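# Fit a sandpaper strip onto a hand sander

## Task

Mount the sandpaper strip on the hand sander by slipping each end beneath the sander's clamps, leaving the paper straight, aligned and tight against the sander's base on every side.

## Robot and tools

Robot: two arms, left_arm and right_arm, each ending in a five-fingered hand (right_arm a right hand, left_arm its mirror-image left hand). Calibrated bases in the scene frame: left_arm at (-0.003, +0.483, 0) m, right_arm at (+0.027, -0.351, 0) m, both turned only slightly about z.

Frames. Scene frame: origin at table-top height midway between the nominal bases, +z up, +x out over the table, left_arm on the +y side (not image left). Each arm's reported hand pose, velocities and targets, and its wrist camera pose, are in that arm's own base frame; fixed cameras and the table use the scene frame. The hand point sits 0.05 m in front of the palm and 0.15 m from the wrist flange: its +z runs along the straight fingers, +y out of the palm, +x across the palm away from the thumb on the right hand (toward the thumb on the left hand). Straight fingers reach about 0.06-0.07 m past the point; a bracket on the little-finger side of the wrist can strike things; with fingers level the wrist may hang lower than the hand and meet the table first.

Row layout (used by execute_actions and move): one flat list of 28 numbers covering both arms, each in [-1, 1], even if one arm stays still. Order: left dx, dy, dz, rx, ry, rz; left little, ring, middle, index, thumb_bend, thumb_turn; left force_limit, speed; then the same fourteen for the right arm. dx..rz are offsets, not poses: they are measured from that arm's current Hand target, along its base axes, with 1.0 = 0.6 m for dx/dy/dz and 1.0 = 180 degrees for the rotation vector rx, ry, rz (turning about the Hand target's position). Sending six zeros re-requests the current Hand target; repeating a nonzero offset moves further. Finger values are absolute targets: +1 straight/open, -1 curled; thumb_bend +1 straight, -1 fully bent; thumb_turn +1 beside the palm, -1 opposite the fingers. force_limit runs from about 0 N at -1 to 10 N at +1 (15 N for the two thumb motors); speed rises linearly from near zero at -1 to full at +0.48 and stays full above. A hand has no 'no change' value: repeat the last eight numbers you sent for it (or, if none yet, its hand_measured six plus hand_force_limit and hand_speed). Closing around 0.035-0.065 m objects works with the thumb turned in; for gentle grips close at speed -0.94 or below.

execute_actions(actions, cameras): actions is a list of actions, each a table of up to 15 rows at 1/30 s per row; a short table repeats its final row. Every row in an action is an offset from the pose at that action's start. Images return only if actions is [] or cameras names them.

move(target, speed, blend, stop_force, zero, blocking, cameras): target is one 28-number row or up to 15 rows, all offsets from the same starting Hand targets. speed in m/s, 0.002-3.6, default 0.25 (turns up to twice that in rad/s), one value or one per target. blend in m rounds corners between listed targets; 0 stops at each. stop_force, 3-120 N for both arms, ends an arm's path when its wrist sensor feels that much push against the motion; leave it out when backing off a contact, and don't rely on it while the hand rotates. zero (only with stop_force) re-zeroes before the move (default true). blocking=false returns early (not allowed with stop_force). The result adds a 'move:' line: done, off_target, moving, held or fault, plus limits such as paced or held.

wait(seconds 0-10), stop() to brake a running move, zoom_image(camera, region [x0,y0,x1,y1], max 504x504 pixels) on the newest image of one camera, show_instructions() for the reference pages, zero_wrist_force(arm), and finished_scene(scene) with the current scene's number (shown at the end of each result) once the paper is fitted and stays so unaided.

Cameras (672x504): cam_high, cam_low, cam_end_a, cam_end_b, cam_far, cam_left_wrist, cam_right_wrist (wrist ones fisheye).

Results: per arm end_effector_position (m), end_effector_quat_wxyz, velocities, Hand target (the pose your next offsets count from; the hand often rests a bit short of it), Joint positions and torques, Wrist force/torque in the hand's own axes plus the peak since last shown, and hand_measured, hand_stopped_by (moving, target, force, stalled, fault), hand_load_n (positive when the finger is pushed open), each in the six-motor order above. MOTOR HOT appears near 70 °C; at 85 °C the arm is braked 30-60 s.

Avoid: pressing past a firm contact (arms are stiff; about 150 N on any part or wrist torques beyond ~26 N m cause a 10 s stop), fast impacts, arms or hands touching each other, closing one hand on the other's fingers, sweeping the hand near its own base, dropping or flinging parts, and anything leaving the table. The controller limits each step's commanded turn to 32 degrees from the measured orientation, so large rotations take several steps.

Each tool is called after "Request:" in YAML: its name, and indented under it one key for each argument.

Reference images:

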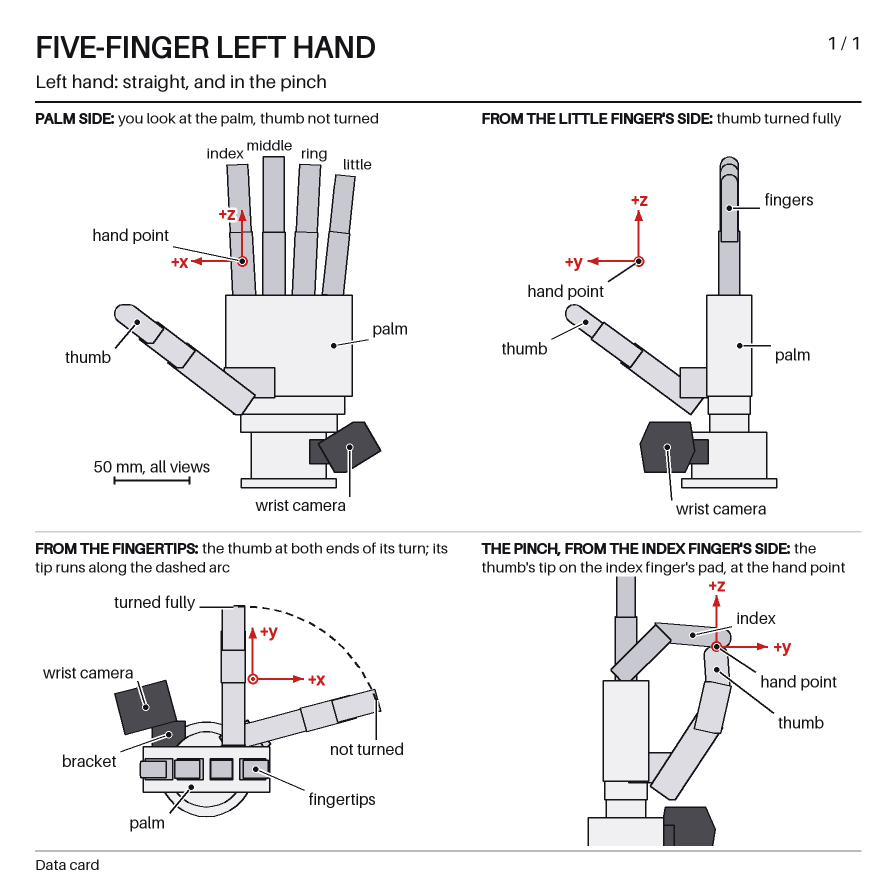

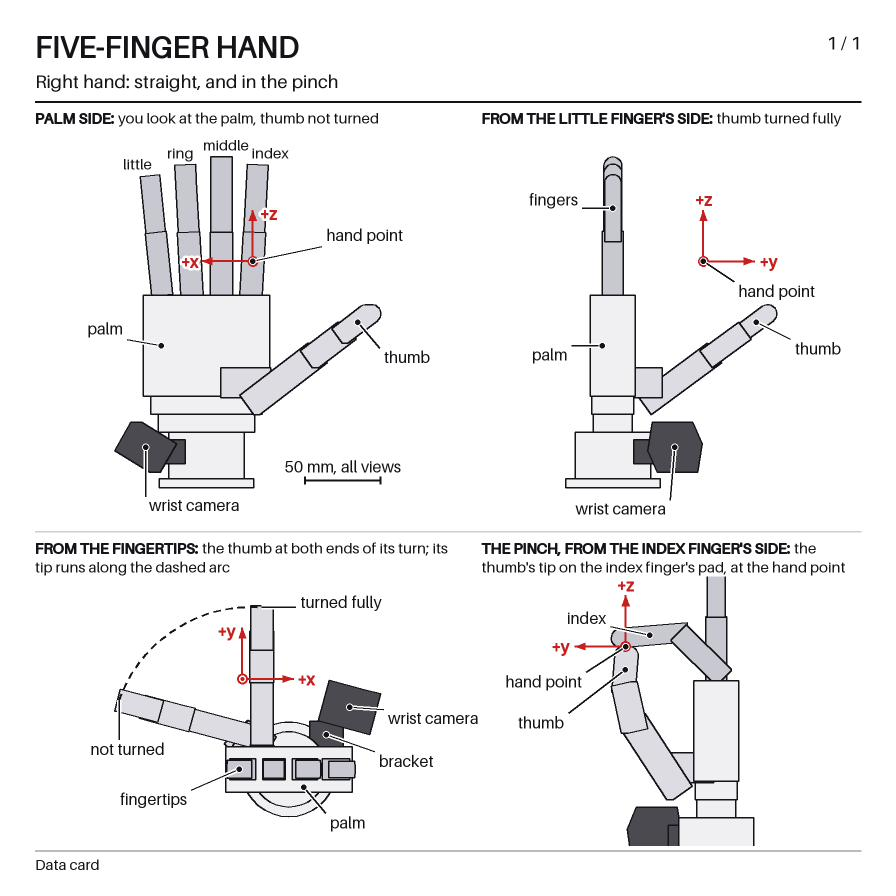

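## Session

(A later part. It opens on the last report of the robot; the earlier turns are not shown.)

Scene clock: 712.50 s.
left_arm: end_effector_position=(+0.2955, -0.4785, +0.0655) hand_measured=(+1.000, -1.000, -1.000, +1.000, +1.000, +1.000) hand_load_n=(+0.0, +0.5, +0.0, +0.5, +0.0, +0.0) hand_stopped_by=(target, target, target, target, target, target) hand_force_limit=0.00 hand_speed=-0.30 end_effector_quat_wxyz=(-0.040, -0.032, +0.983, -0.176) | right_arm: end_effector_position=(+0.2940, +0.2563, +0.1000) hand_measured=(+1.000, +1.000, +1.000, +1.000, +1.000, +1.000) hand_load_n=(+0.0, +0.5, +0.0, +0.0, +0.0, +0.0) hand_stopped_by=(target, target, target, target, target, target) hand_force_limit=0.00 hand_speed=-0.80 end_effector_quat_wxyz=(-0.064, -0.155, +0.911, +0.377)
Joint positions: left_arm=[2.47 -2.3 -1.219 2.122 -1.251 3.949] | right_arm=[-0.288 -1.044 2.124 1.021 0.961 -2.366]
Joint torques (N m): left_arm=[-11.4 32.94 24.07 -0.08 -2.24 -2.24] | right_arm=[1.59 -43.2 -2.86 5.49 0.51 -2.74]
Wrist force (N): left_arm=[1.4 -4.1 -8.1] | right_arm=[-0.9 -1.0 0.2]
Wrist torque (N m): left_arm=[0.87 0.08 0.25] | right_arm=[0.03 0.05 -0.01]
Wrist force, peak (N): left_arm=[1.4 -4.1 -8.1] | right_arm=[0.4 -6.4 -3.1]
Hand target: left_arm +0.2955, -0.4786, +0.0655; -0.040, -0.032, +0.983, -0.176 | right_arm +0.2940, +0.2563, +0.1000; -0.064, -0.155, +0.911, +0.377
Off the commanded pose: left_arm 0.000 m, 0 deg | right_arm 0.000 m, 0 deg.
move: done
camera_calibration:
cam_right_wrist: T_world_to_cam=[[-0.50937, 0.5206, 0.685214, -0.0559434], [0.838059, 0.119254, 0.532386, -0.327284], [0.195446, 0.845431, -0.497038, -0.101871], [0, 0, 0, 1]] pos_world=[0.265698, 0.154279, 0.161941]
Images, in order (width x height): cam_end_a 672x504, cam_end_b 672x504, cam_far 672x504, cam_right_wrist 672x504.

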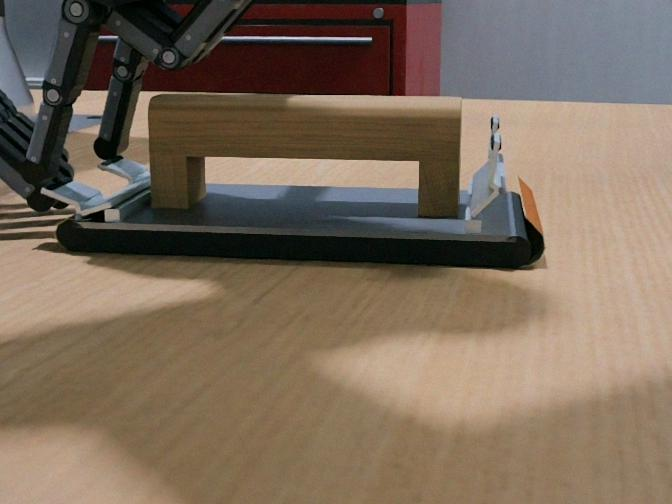

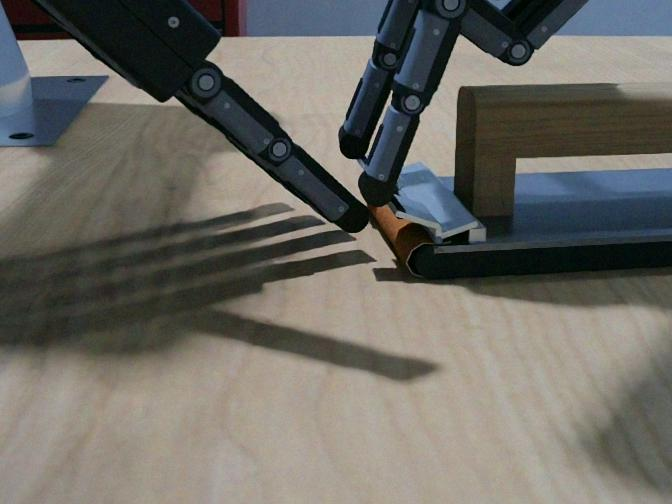

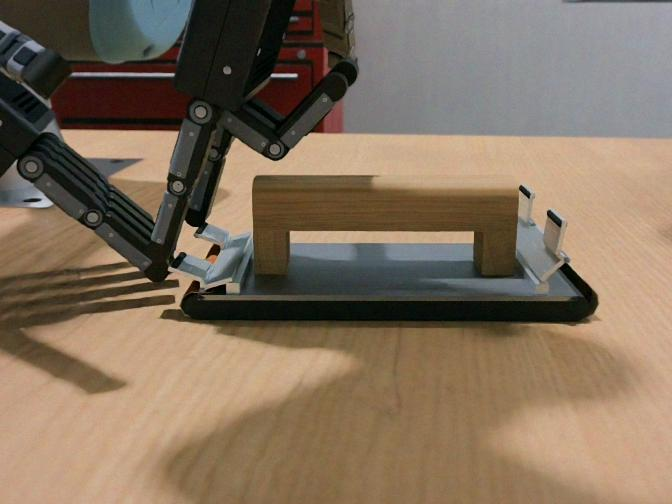

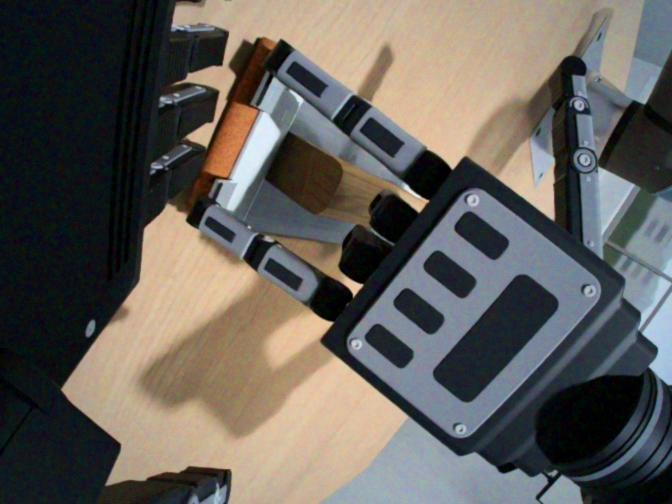

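Request:
move:
  target:
    - [0,0,0.03,0,0,0,1,-1,-1,1,1,1,0,-0.3,0.003,-0.033,0.01,0,0,0,1,1,1,1,1,1,0,-0.8]
    - [-0.02,0.1,0.2,0,0,0,1,-1,-1,1,1,1,0,-0.3,0.015,-0.166,0.08,0,0,0,1,1,1,1,1,1,0,-0.8]
  speed: 0.1
  blend: [0.005,0]
  cameras: ["all"]

Request:
zoom_image:
  camera: "cam_end_b"
  region: [330, 90, 500, 300]

Request:
zoom_image:
  camera: "cam_far"
  region: [150, 150, 390, 340]

Request:
zoom_image:
  camera: "cam_far"
  region: [430, 160, 630, 340]

Request:
zoom_image:
  camera: "cam_right_wrist"
  region: [140, 0, 480, 260]

Request:
zoom_image:
  camera: "cam_end_a"
  region: [430, 90, 590, 280]

Scene clock: 726.70 s.
left_arm: end_effector_position=(+0.2835, -0.4186, +0.1854) hand_measured=(+1.000, -1.000, -1.000, +1.000, +1.000, +1.000) hand_load_n=(+0.0, +0.0, +0.0, +0.0, +0.0, +0.0) hand_stopped_by=(target, target, target, target, target, target) hand_force_limit=0.00 hand_speed=-0.30 end_effector_quat_wxyz=(-0.040, -0.032, +0.983, -0.176) | right_arm: end_effector_position=(+0.3030, +0.1568, +0.1479) hand_measured=(+1.000, +1.000, +1.000, +1.000, +1.000, +1.000) hand_load_n=(+0.0, +0.0, +0.0, +0.0, +0.0, +0.0) hand_stopped_by=(target, target, target, target, target, target) hand_force_limit=0.00 hand_speed=-0.80 end_effector_quat_wxyz=(-0.064, -0.155, +0.911, +0.377)
Joint positions: left_arm=[2.55 -2.084 -1.265 1.925 -1.238 4.032] | right_arm=[-0.561 -1.123 2.098 1.26 1.115 -2.629]
Joint torques (N m): left_arm=[10.81 47.1 9.59 -3.82 2.05 2.61] | right_arm=[-6.66 -44.9 -17.31 5.56 0.89 -2.79]
Wrist force (N): left_arm=[0.5 -0.4 -0.5] | right_arm=[-1.4 -1.3 0.1]
Wrist torque (N m): left_arm=[0.16 0.12 0.19] | right_arm=[0.03 0.11 0.07]
Wrist force, peak (N): left_arm=[1.5 -4.0 -8.3] | right_arm=[-1.4 -1.4 0.2]
Hand target: left_arm +0.2835, -0.4186, +0.1855; -0.040, -0.032, +0.983, -0.176 | right_arm +0.3030, +0.1567, +0.1480; -0.064, -0.155, +0.911, +0.377
Off the commanded pose: left_arm 0.000 m, 0 deg | right_arm 0.000 m, 0 deg.
move: done
camera_calibration:
cam_left_wrist: T_world_to_cam=[[-0.173361, -0.929571, 0.325338, -0.393044], [-0.834132, 0.314215, 0.453313, 0.285849], [-0.523612, -0.192788, -0.829857, 0.333903], [0, 0, 0, 1]] pos_world=[0.345133, -0.390807, 0.275385]
cam_right_wrist: T_world_to_cam=[[-0.509326, 0.520607, 0.685241, -0.0323993], [0.838086, 0.119227, 0.53235, -0.34846], [0.195446, 0.845431, -0.497039, 0.00429894], [0, 0, 0, 1]] pos_world=[0.274698, 0.0547789, 0.209841]

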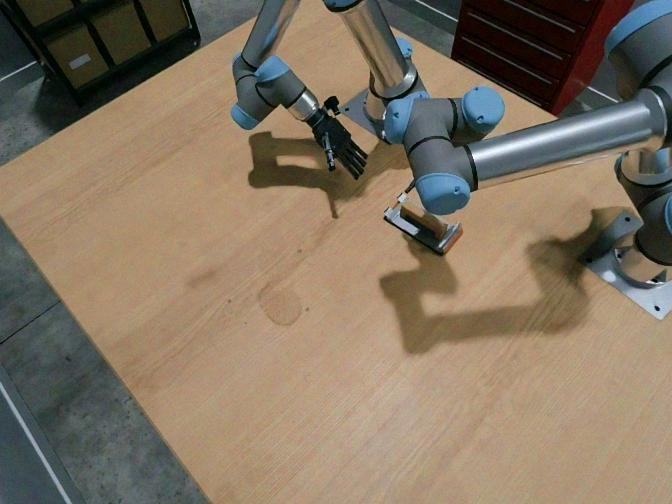

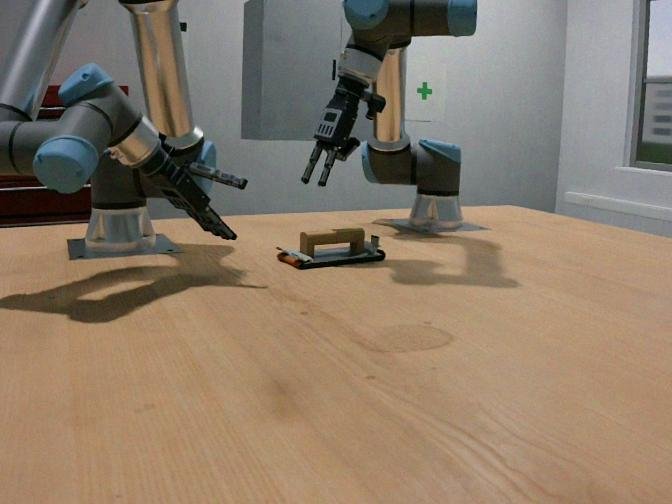

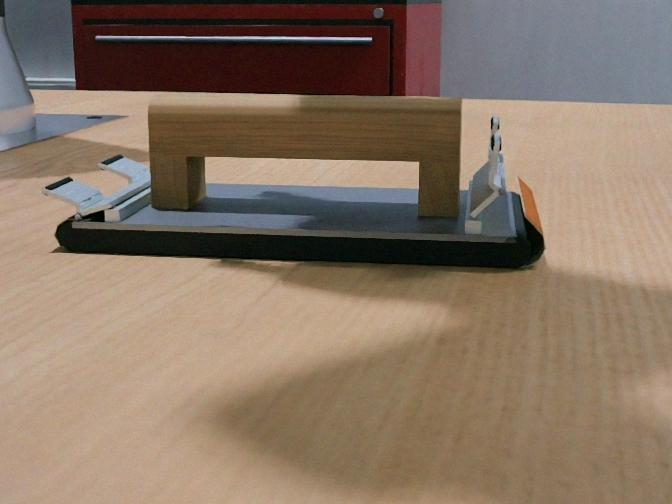

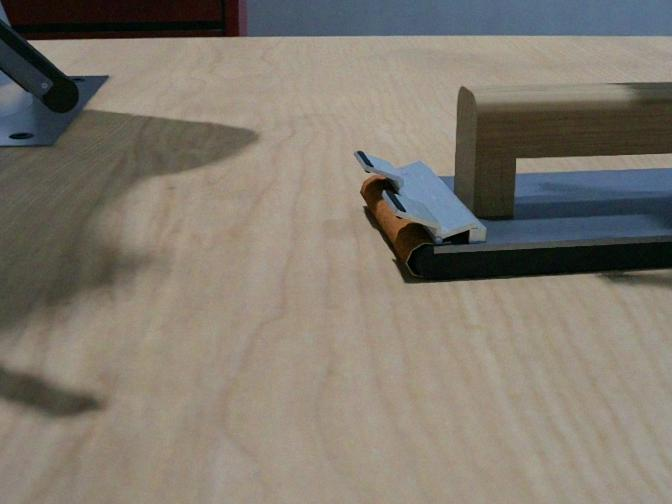

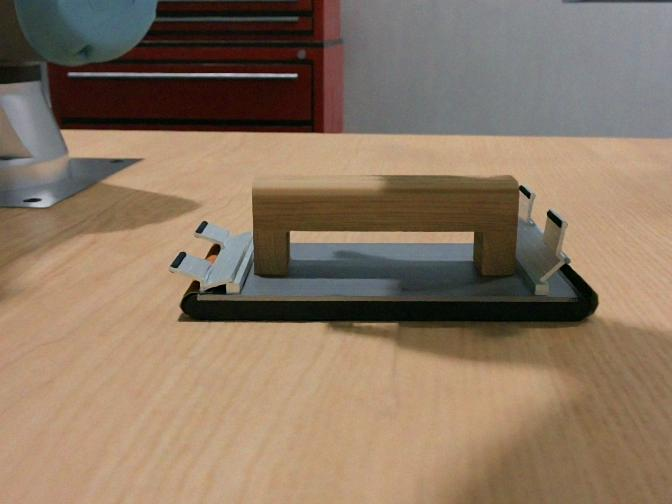

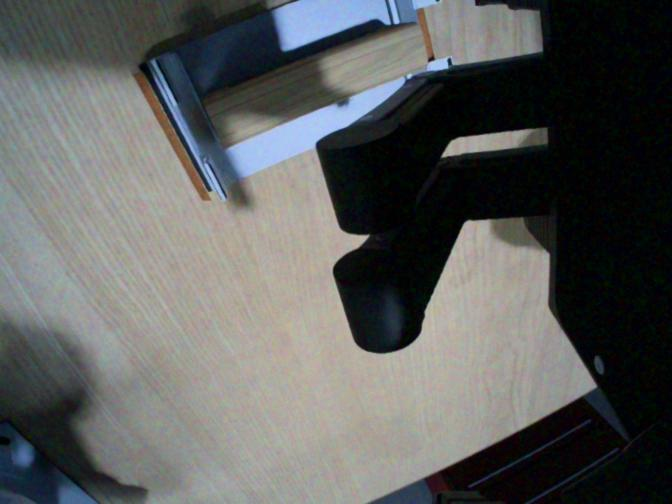

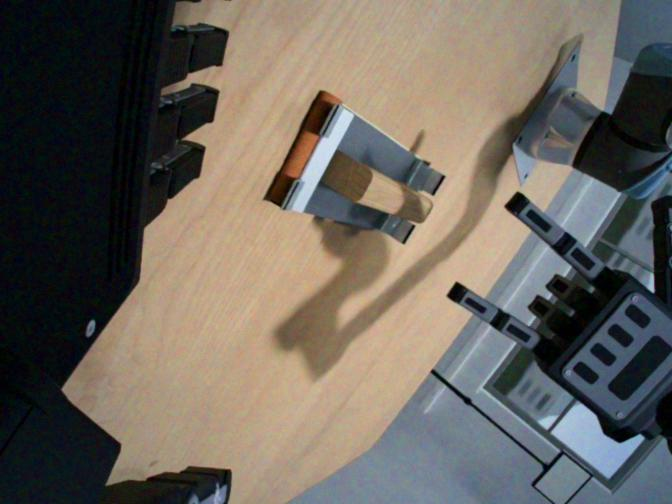

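Scaled by 2.400 from the camera's 672x504 image, which has a finer 960x720 frame.

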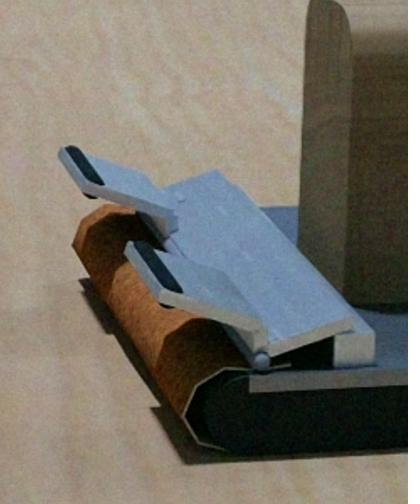

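Scaled by 2.100 from the camera's 672x504 image, which has a finer 960x720 frame.

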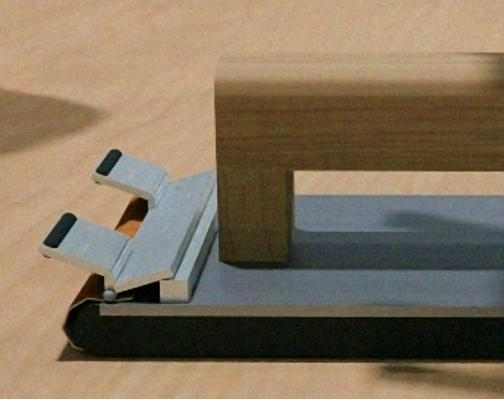

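Scaled by 2.520 from the camera's 672x504 image, which has a finer 960x720 frame.

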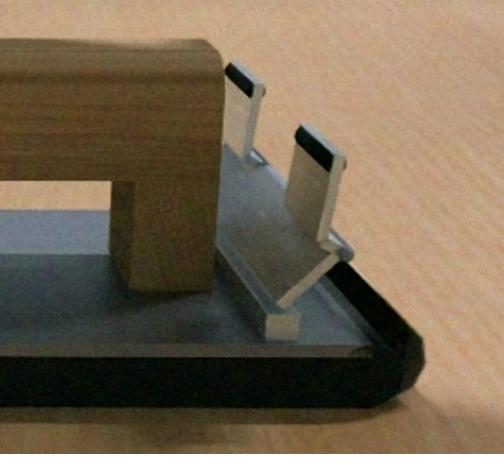

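Scaled by 1.482 from the camera's 672x504 image, which has a finer 960x720 frame.

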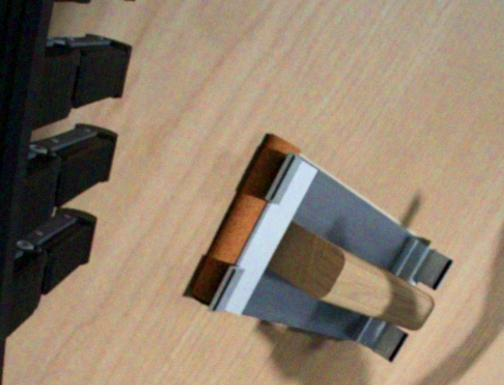

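Scaled by 2.653 from the camera's 672x504 image, which has a finer 960x720 frame.

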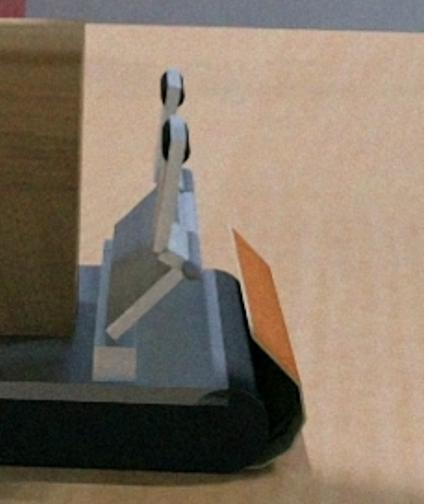

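Request:
zoom_image:
  camera: "cam_left_wrist"
  region: [110, 0, 470, 220]

Request:
zoom_image:
  camera: "cam_right_wrist"
  region: [250, 70, 460, 260]

Scaled by 1.400 from the camera's 672x504 image, which has a finer 960x720 frame.

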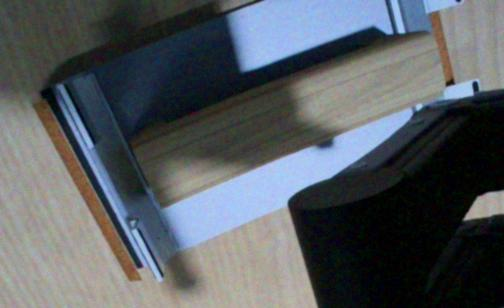

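Scaled by 2.400 from the camera's 672x504 image, which has a finer 960x720 frame.

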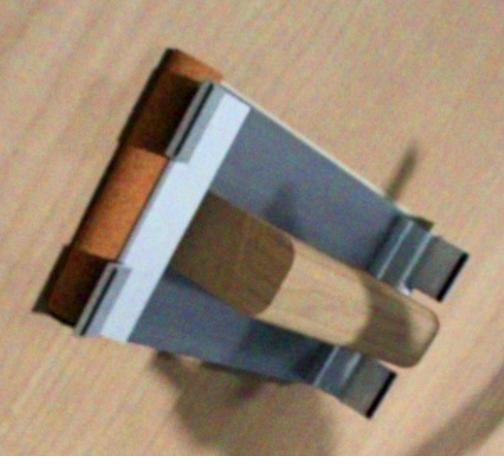

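Request:
move:
  target: [0.0485,0.231,0.1908,0.0255,0.2543,0.3966,1,1,1,1,1,1,0,-0.3,-0.055,0.0722,0.2033,-0.0853,0.279,-0.4515,1,-1,-1,1,1,1,0,-0.3]
  speed: 0.35
  cameras: ["cam_low","cam_high"]

Scene clock: 855.23 s.
left_arm: end_effector_position=(+0.3126, -0.2800, +0.3000) hand_measured=(+1.000, +1.000, +1.000, +1.000, +1.000, +1.000) hand_load_n=(-0.5, +0.0, +0.0, +0.0, +0.0, +0.0) hand_stopped_by=(target, target, target, target, target, target) hand_force_limit=0.00 hand_speed=-0.30 end_effector_quat_wxyz=(+0.286, +0.647, -0.699, +0.105) | right_arm: end_effector_position=(+0.2700, +0.2000, +0.2700) hand_measured=(+1.000, -1.000, -1.000, +1.000, +1.000, +1.000) hand_load_n=(+0.0, +0.0, +0.0, +0.0, +0.0, +0.0) hand_stopped_by=(target, target, target, target, target, target) hand_force_limit=0.00 hand_speed=-0.30 end_effector_quat_wxyz=(-0.178, +0.623, +0.722, +0.243)
Joint positions: left_arm=[3.142 -1.948 -1.49 1.553 -1.028 3.308] | right_arm=[-0.324 -1.857 2.122 1.474 0.98 -0.522]
Joint torques (N m): left_arm=[10.01 40.95 9.12 -4.32 2.32 -2.21] | right_arm=[6.6 8.65 -27.16 0.9 0.69 2.73]
Motor temperatures (°C): left_arm=[23 27 26 28 29 26] | right_arm=[26 24 26 34 28 34]
Wrist force (N): left_arm=[0.1 -1.0 -0.6] | right_arm=[-2.0 -1.3 0.3]
Wrist torque (N m): left_arm=[0.08 0.13 0.44] | right_arm=[-0.10 0.15 0.05]
Wrist force, peak (N): left_arm=[-0.2 -1.0 -1.0] | right_arm=[-2.1 -1.7 0.6]
Hand target: left_arm +0.3126, -0.2800, +0.3000; +0.286, +0.647, -0.699, +0.105 | right_arm +0.2700, +0.2000, +0.2700; -0.178, +0.623, +0.722, +0.243
Off the commanded pose: left_arm 0.000 m, 0 deg | right_arm 0.000 m, 0 deg.
move: done
Images, in order (width x height): cam_high 672x504, cam_low 672x504.

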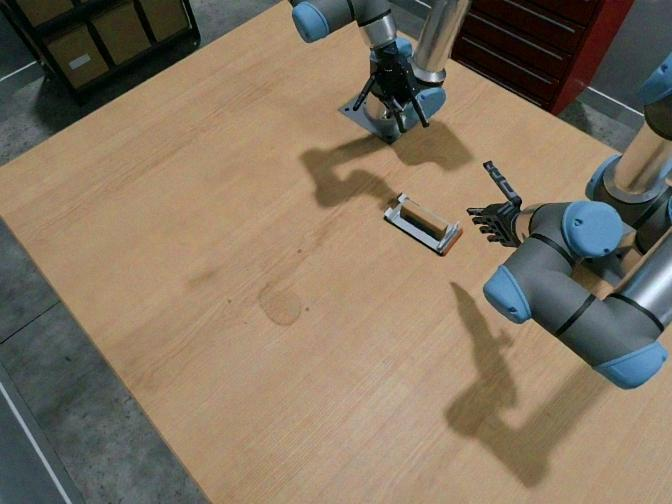

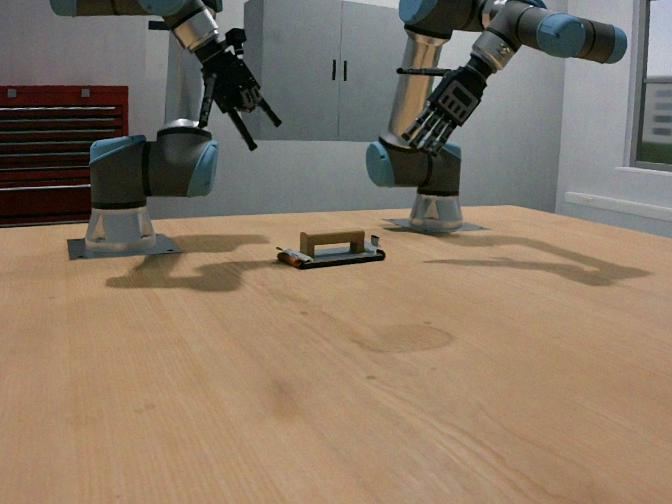

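Request:
move:
  target: [0,-0.0737,-0.2,0.0255,0.2543,0.3966,1,1,1,1,1,1,0,-0.3,-0.0417,0.2502,-0.1167,-0.0853,0.279,-0.4515,1,-1,-1,1,1,1,0,-0.3]
  speed: 0.35
  cameras: ["all"]

Request:
zoom_image:
  camera: "cam_left_wrist"
  region: [250, 0, 672, 300]

Scene clock: 864.60 s.
left_arm: end_effector_position=(+0.3126, -0.3242, +0.1800) hand_measured=(+1.000, +1.000, +1.000, +1.000, +1.000, +1.000) hand_load_n=(+0.0, +0.0, +0.5, +0.0, +0.0, +0.0) hand_stopped_by=(target, target, target, target, target, target) hand_force_limit=0.00 hand_speed=-0.30 end_effector_quat_wxyz=(+0.382, +0.923, -0.049, -0.021) end_effector_velocity=(+0.000, +0.000, +0.000) end_effector_angular_velocity=(+0.001, +0.003, +0.003) | right_arm: end_effector_position=(+0.2450, +0.3501, +0.1999) hand_measured=(+1.000, -1.000, -1.000, +1.000, +1.000, +1.000) hand_load_n=(+0.0, +0.0, +0.0, +0.0, +0.0, +0.0) hand_stopped_by=(target, target, target, target, target, target) hand_force_limit=0.00 hand_speed=-0.30 end_effector_quat_wxyz=(-0.172, +0.982, +0.048, -0.054)
Joint positions: left_arm=[3.244 -1.843 -2.086 2.153 -0.807 1.862] | right_arm=[0.521 -1.221 1.489 1.241 1.214 2.005]
Joint velocities: left_arm=[0 0 0 0.001 -0.001 -0.005] | right_arm=[within noise]
Joint torques (N m): left_arm=[-12 31.84 3.06 -0.91 -0.49 -2.25] | right_arm=[7.02 -21.01 -26.41 4.99 0.95 2.86]
Wrist force (N): left_arm=[0.5 -0.7 -0.4] | right_arm=[-0.6 -0.5 0.6]
Wrist torque (N m): left_arm=[0.08 -0.01 0.38] | right_arm=[-0.01 0.01 0.06]
Wrist force, peak (N): left_arm=[0.5 -1.4 -0.9] | right_arm=[-2.1 -1.6 0.4]
Hand target: left_arm +0.3126, -0.3242, +0.1800; +0.382, +0.923, -0.049, -0.021 | right_arm +0.2450, +0.3501, +0.1999; -0.172, +0.982, +0.048, -0.054
Off the commanded pose: left_arm 0.000 m, 0 deg | right_arm 0.000 m, 0 deg.
move: done
camera_calibration:
cam_left_wrist: T_world_to_cam=[[0.313843, 0.632778, -0.707881, 0.241694], [0.871816, 0.103257, 0.478826, -0.3234], [0.376084, -0.767418, -0.519259, -0.160529], [0, 0, 0, 1]] pos_world=[0.266464, -0.242738, 0.242587]
cam_right_wrist: T_world_to_cam=[[0.380228, -0.861384, -0.336816, 0.271973], [-0.740627, -0.501694, 0.446962, 0.270613], [-0.553984, 0.0795074, -0.828722, 0.396207], [0, 0, 0, 1]] pos_world=[0.316504, 0.338537, 0.298996]

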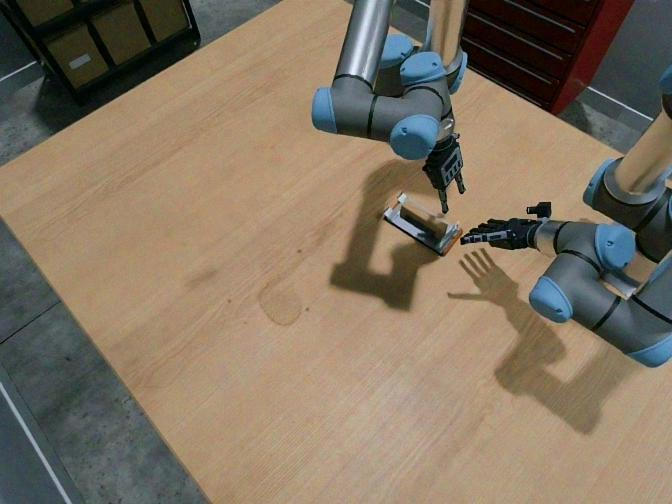

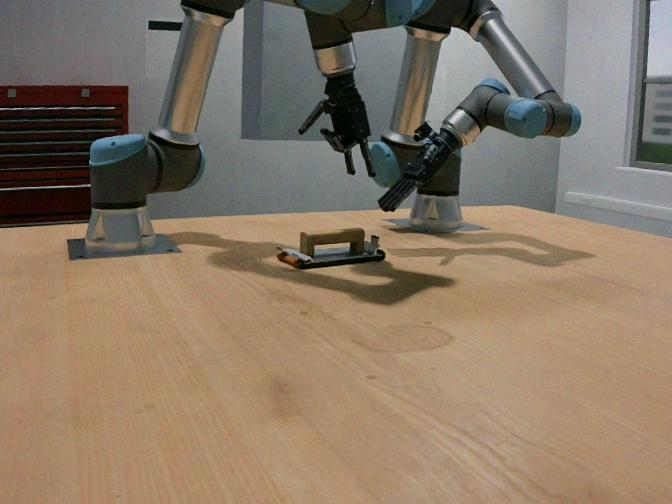

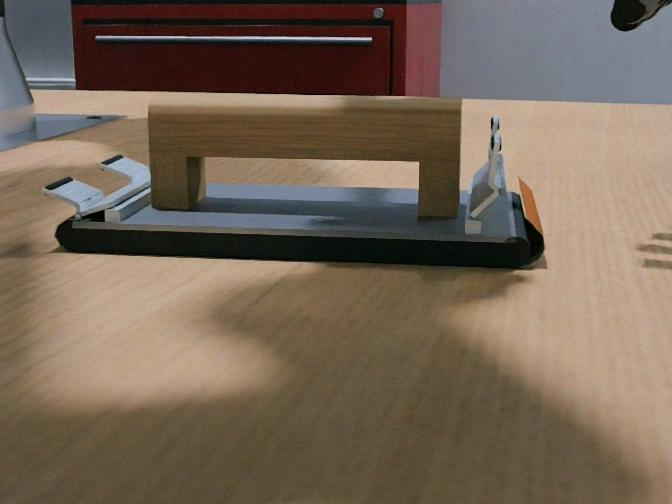

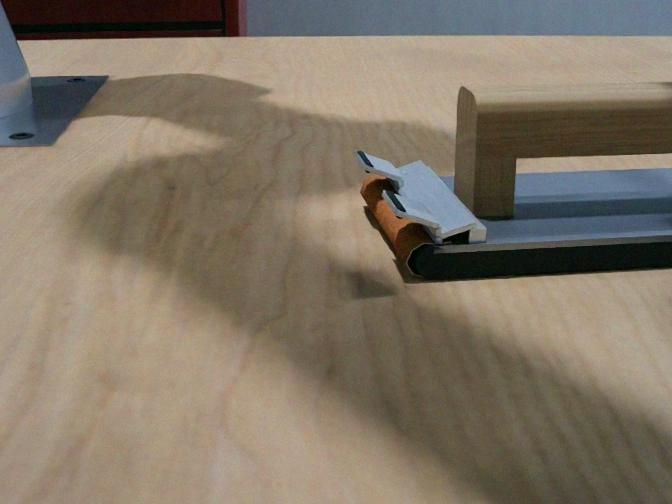

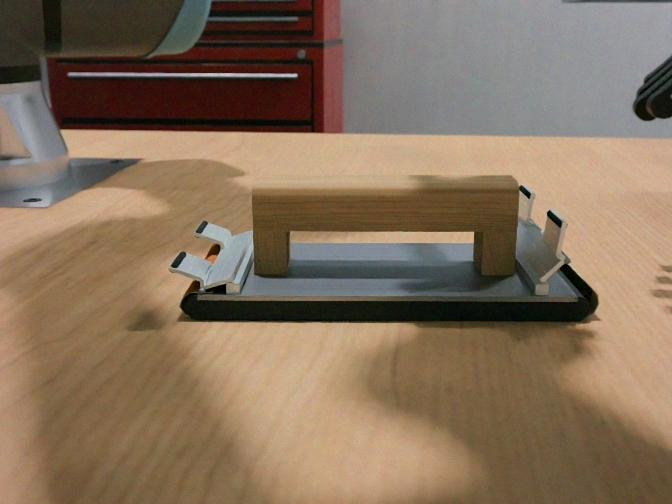

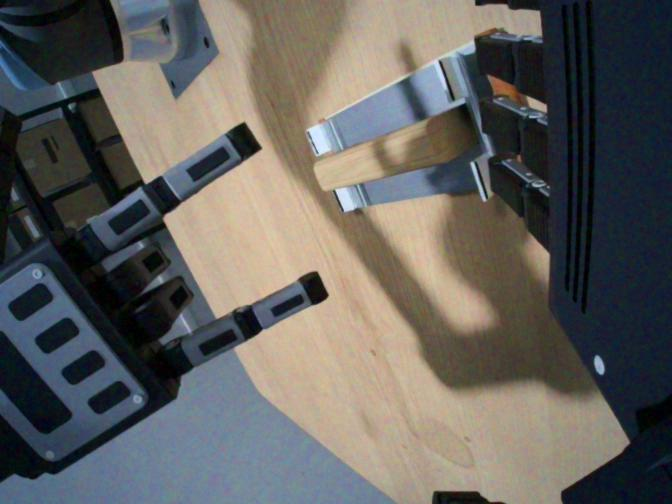

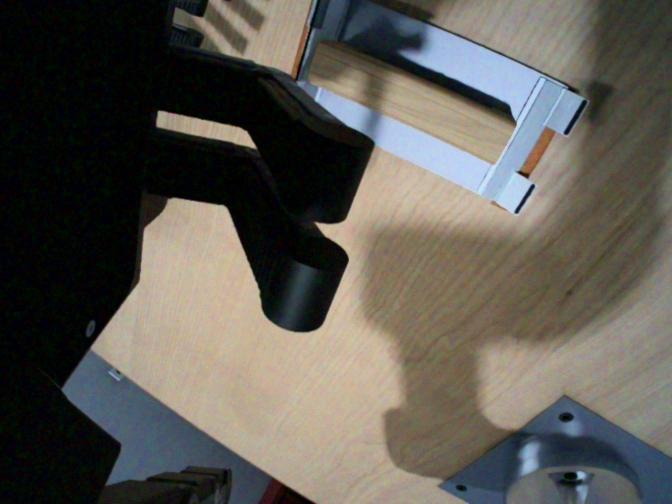

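Scaled by 1.194 from the camera's 672x504 image, which has a finer 960x720 frame.

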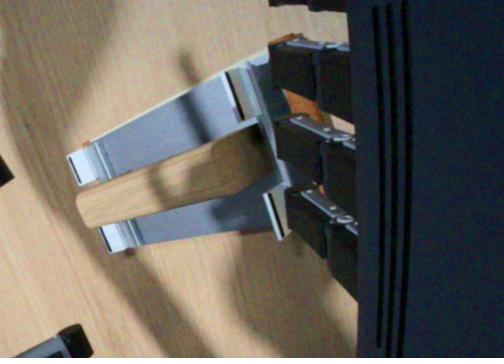

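Request:
zoom_image:
  camera: "cam_left_wrist"
  region: [290, 20, 530, 230]

Request:
zoom_image:
  camera: "cam_right_wrist"
  region: [440, 40, 620, 240]

Scaled by 2.100 from the camera's 672x504 image, which has a finer 960x720 frame.

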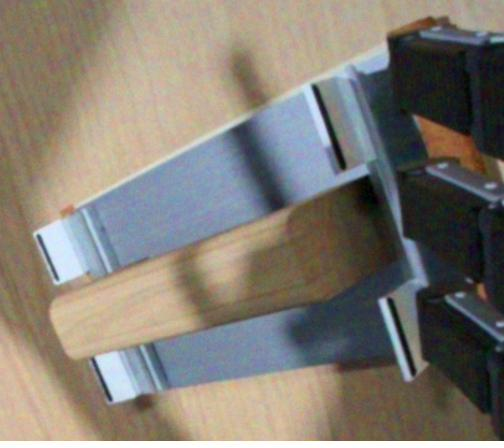

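Scaled by 2.520 from the camera's 672x504 image, which has a finer 960x720 frame.

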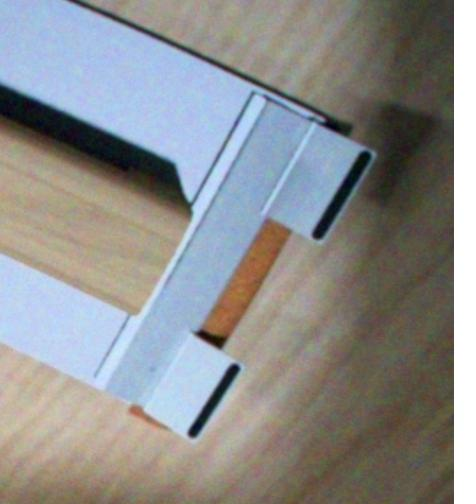

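Request:
move:
  target: [0.0077,0.001,-0.0992,0,0,0,1,1,1,1,1,1,0,-0.3,0.0055,-0.0007,-0.1667,0,0,0,1,-1,-1,1,1,1,0,-0.3]
  speed: 0.15
  cameras: ["all"]

Request:
zoom_image:
  camera: "cam_left_wrist"
  region: [290, 20, 560, 260]

Request:
zoom_image:
  camera: "cam_end_a"
  region: [400, 60, 672, 290]

Request:
zoom_image:
  camera: "cam_far"
  region: [420, 100, 672, 340]

Scene clock: 910.27 s.
left_arm: end_effector_position=(+0.3172, -0.3236, +0.1206) hand_measured=(+1.000, +1.000, +1.000, +1.000, +1.000, +1.000) hand_load_n=(+0.0, +0.0, +0.0, +0.0, -0.5, +0.0) hand_stopped_by=(target, target, target, target, target, target) hand_force_limit=0.00 hand_speed=-0.30 end_effector_quat_wxyz=(+0.382, +0.923, -0.049, -0.021) | right_arm: end_effector_position=(+0.2483, +0.3497, +0.1000) hand_measured=(+1.000, -1.000, -1.000, +1.000, +1.000, +1.000) hand_load_n=(+0.0, +0.5, +0.0, +0.0, +0.0, +0.0) hand_stopped_by=(target, target, target, target, target, target) hand_force_limit=0.00 hand_speed=-0.30 end_effector_quat_wxyz=(-0.172, +0.982, +0.048, -0.054)
Joint positions: left_arm=[3.244 -1.975 -2.116 2.314 -0.807 1.862] | right_arm=[0.516 -1.128 1.63 1.008 1.213 2]
Joint torques (N m): left_arm=[-11.65 20.96 5.2 -0.99 2.65 -2.21] | right_arm=[-7.99 -22.59 -7.55 0.68 -2.19 -0.31]
Wrist force (N): left_arm=[0.0 -0.7 -0.4] | right_arm=[-0.7 -0.5 0.2]
Wrist torque (N m): left_arm=[0.12 0.08 0.32] | right_arm=[0.04 0.03 0.19]
Wrist force, peak (N): left_arm=[0.8 -0.8 -0.5] | right_arm=[-0.8 0.0 1.0]
Hand target: left_arm +0.3172, -0.3236, +0.1205; +0.382, +0.923, -0.049, -0.021 | right_arm +0.2483, +0.3497, +0.0999; -0.172, +0.982, +0.048, -0.054
Off the commanded pose: left_arm 0.000 m, 0 deg | right_arm 0.000 m, 0 deg.
move: done
camera_calibration:
cam_left_wrist: T_world_to_cam=[[0.313725, 0.632898, -0.707826, 0.197873], [0.871818, 0.103334, 0.478806, -0.299009], [0.376178, -0.767309, -0.519353, -0.192625], [0, 0, 0, 1]] pos_world=[0.271065, -0.242138, 0.183186]
cam_right_wrist: T_world_to_cam=[[0.380202, -0.861401, -0.336801, 0.236703], [-0.74064, -0.501664, 0.446973, 0.317544], [-0.553984, 0.0795078, -0.828722, 0.315194], [0, 0, 0, 1]] pos_world=[0.319804, 0.338137, 0.198996]

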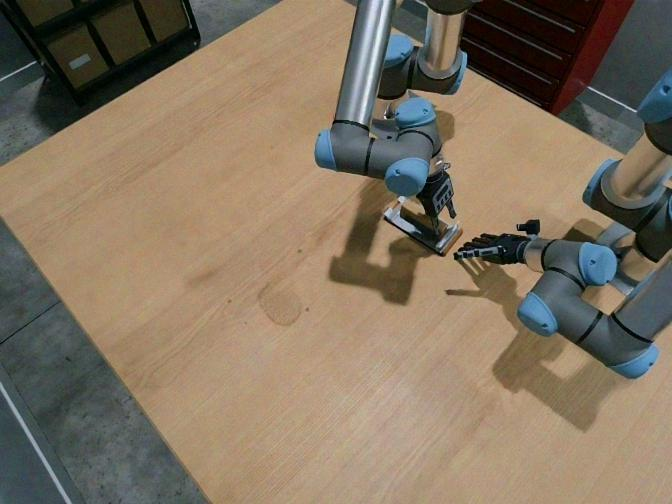

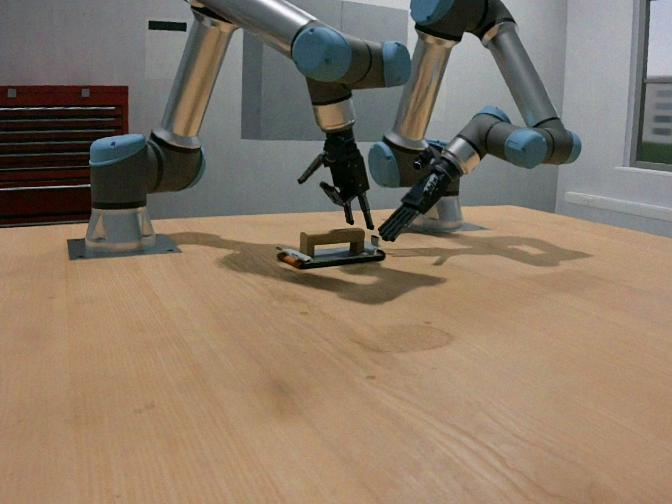

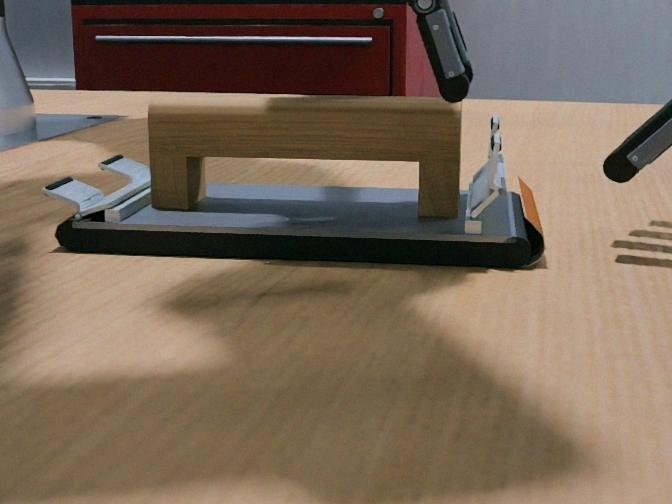

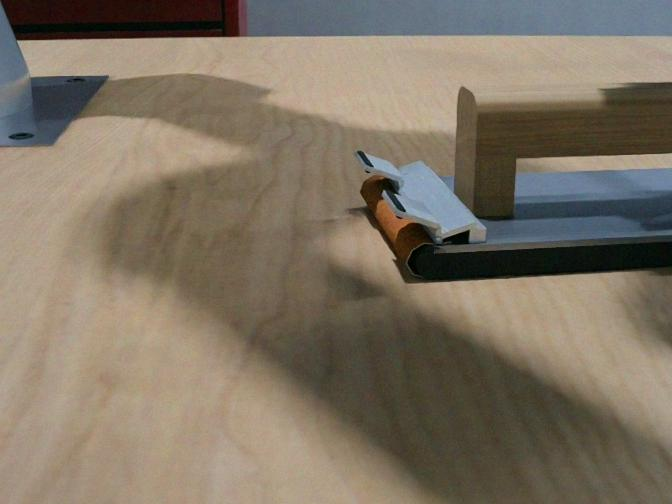

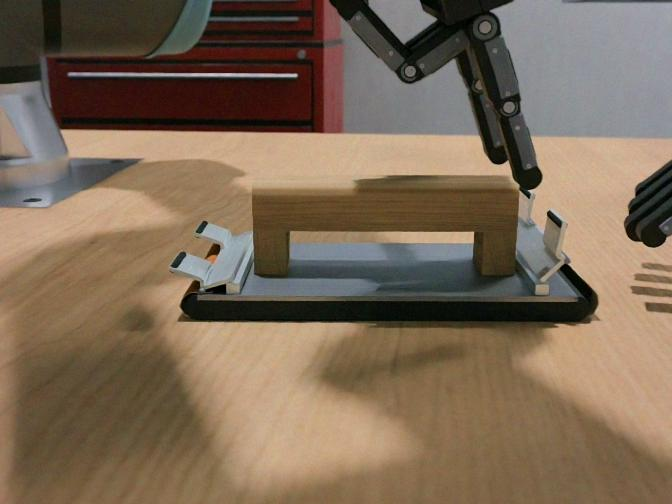

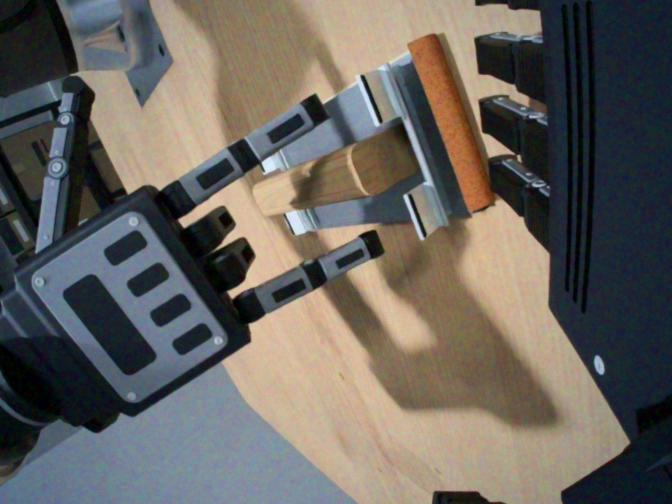

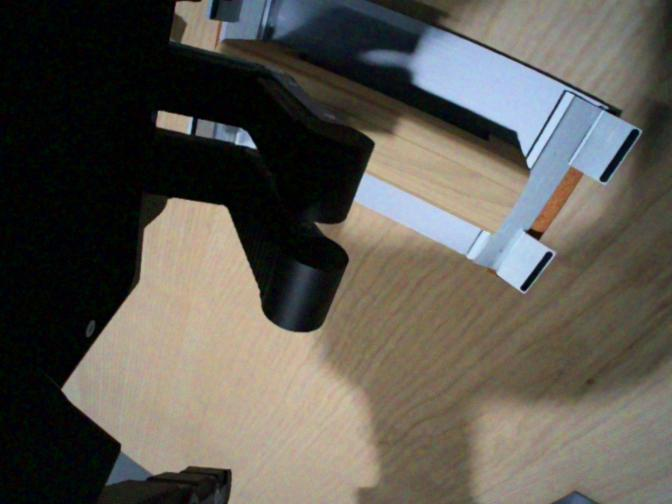

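Scaled by 1.867 from the camera's 672x504 image, which has a finer 960x720 frame.

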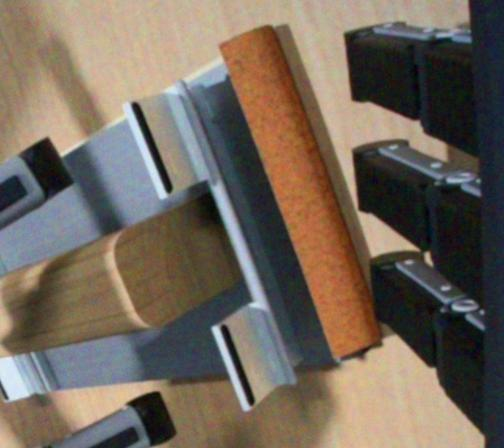

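Scaled by 1.853 from the camera's 672x504 image, which has a finer 960x720 frame.

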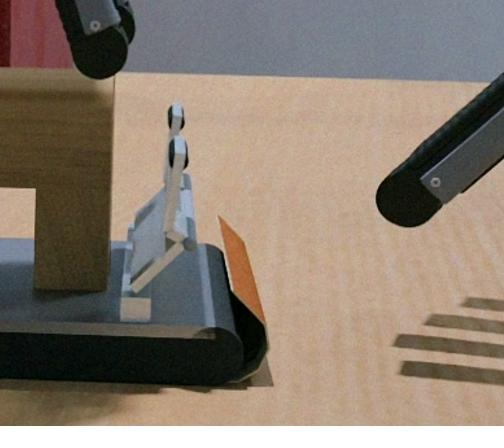

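Scaled by 2.000 from the camera's 672x504 image, which has a finer 960x720 frame.

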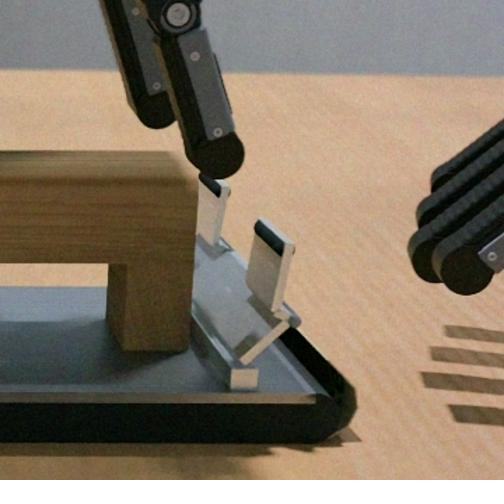

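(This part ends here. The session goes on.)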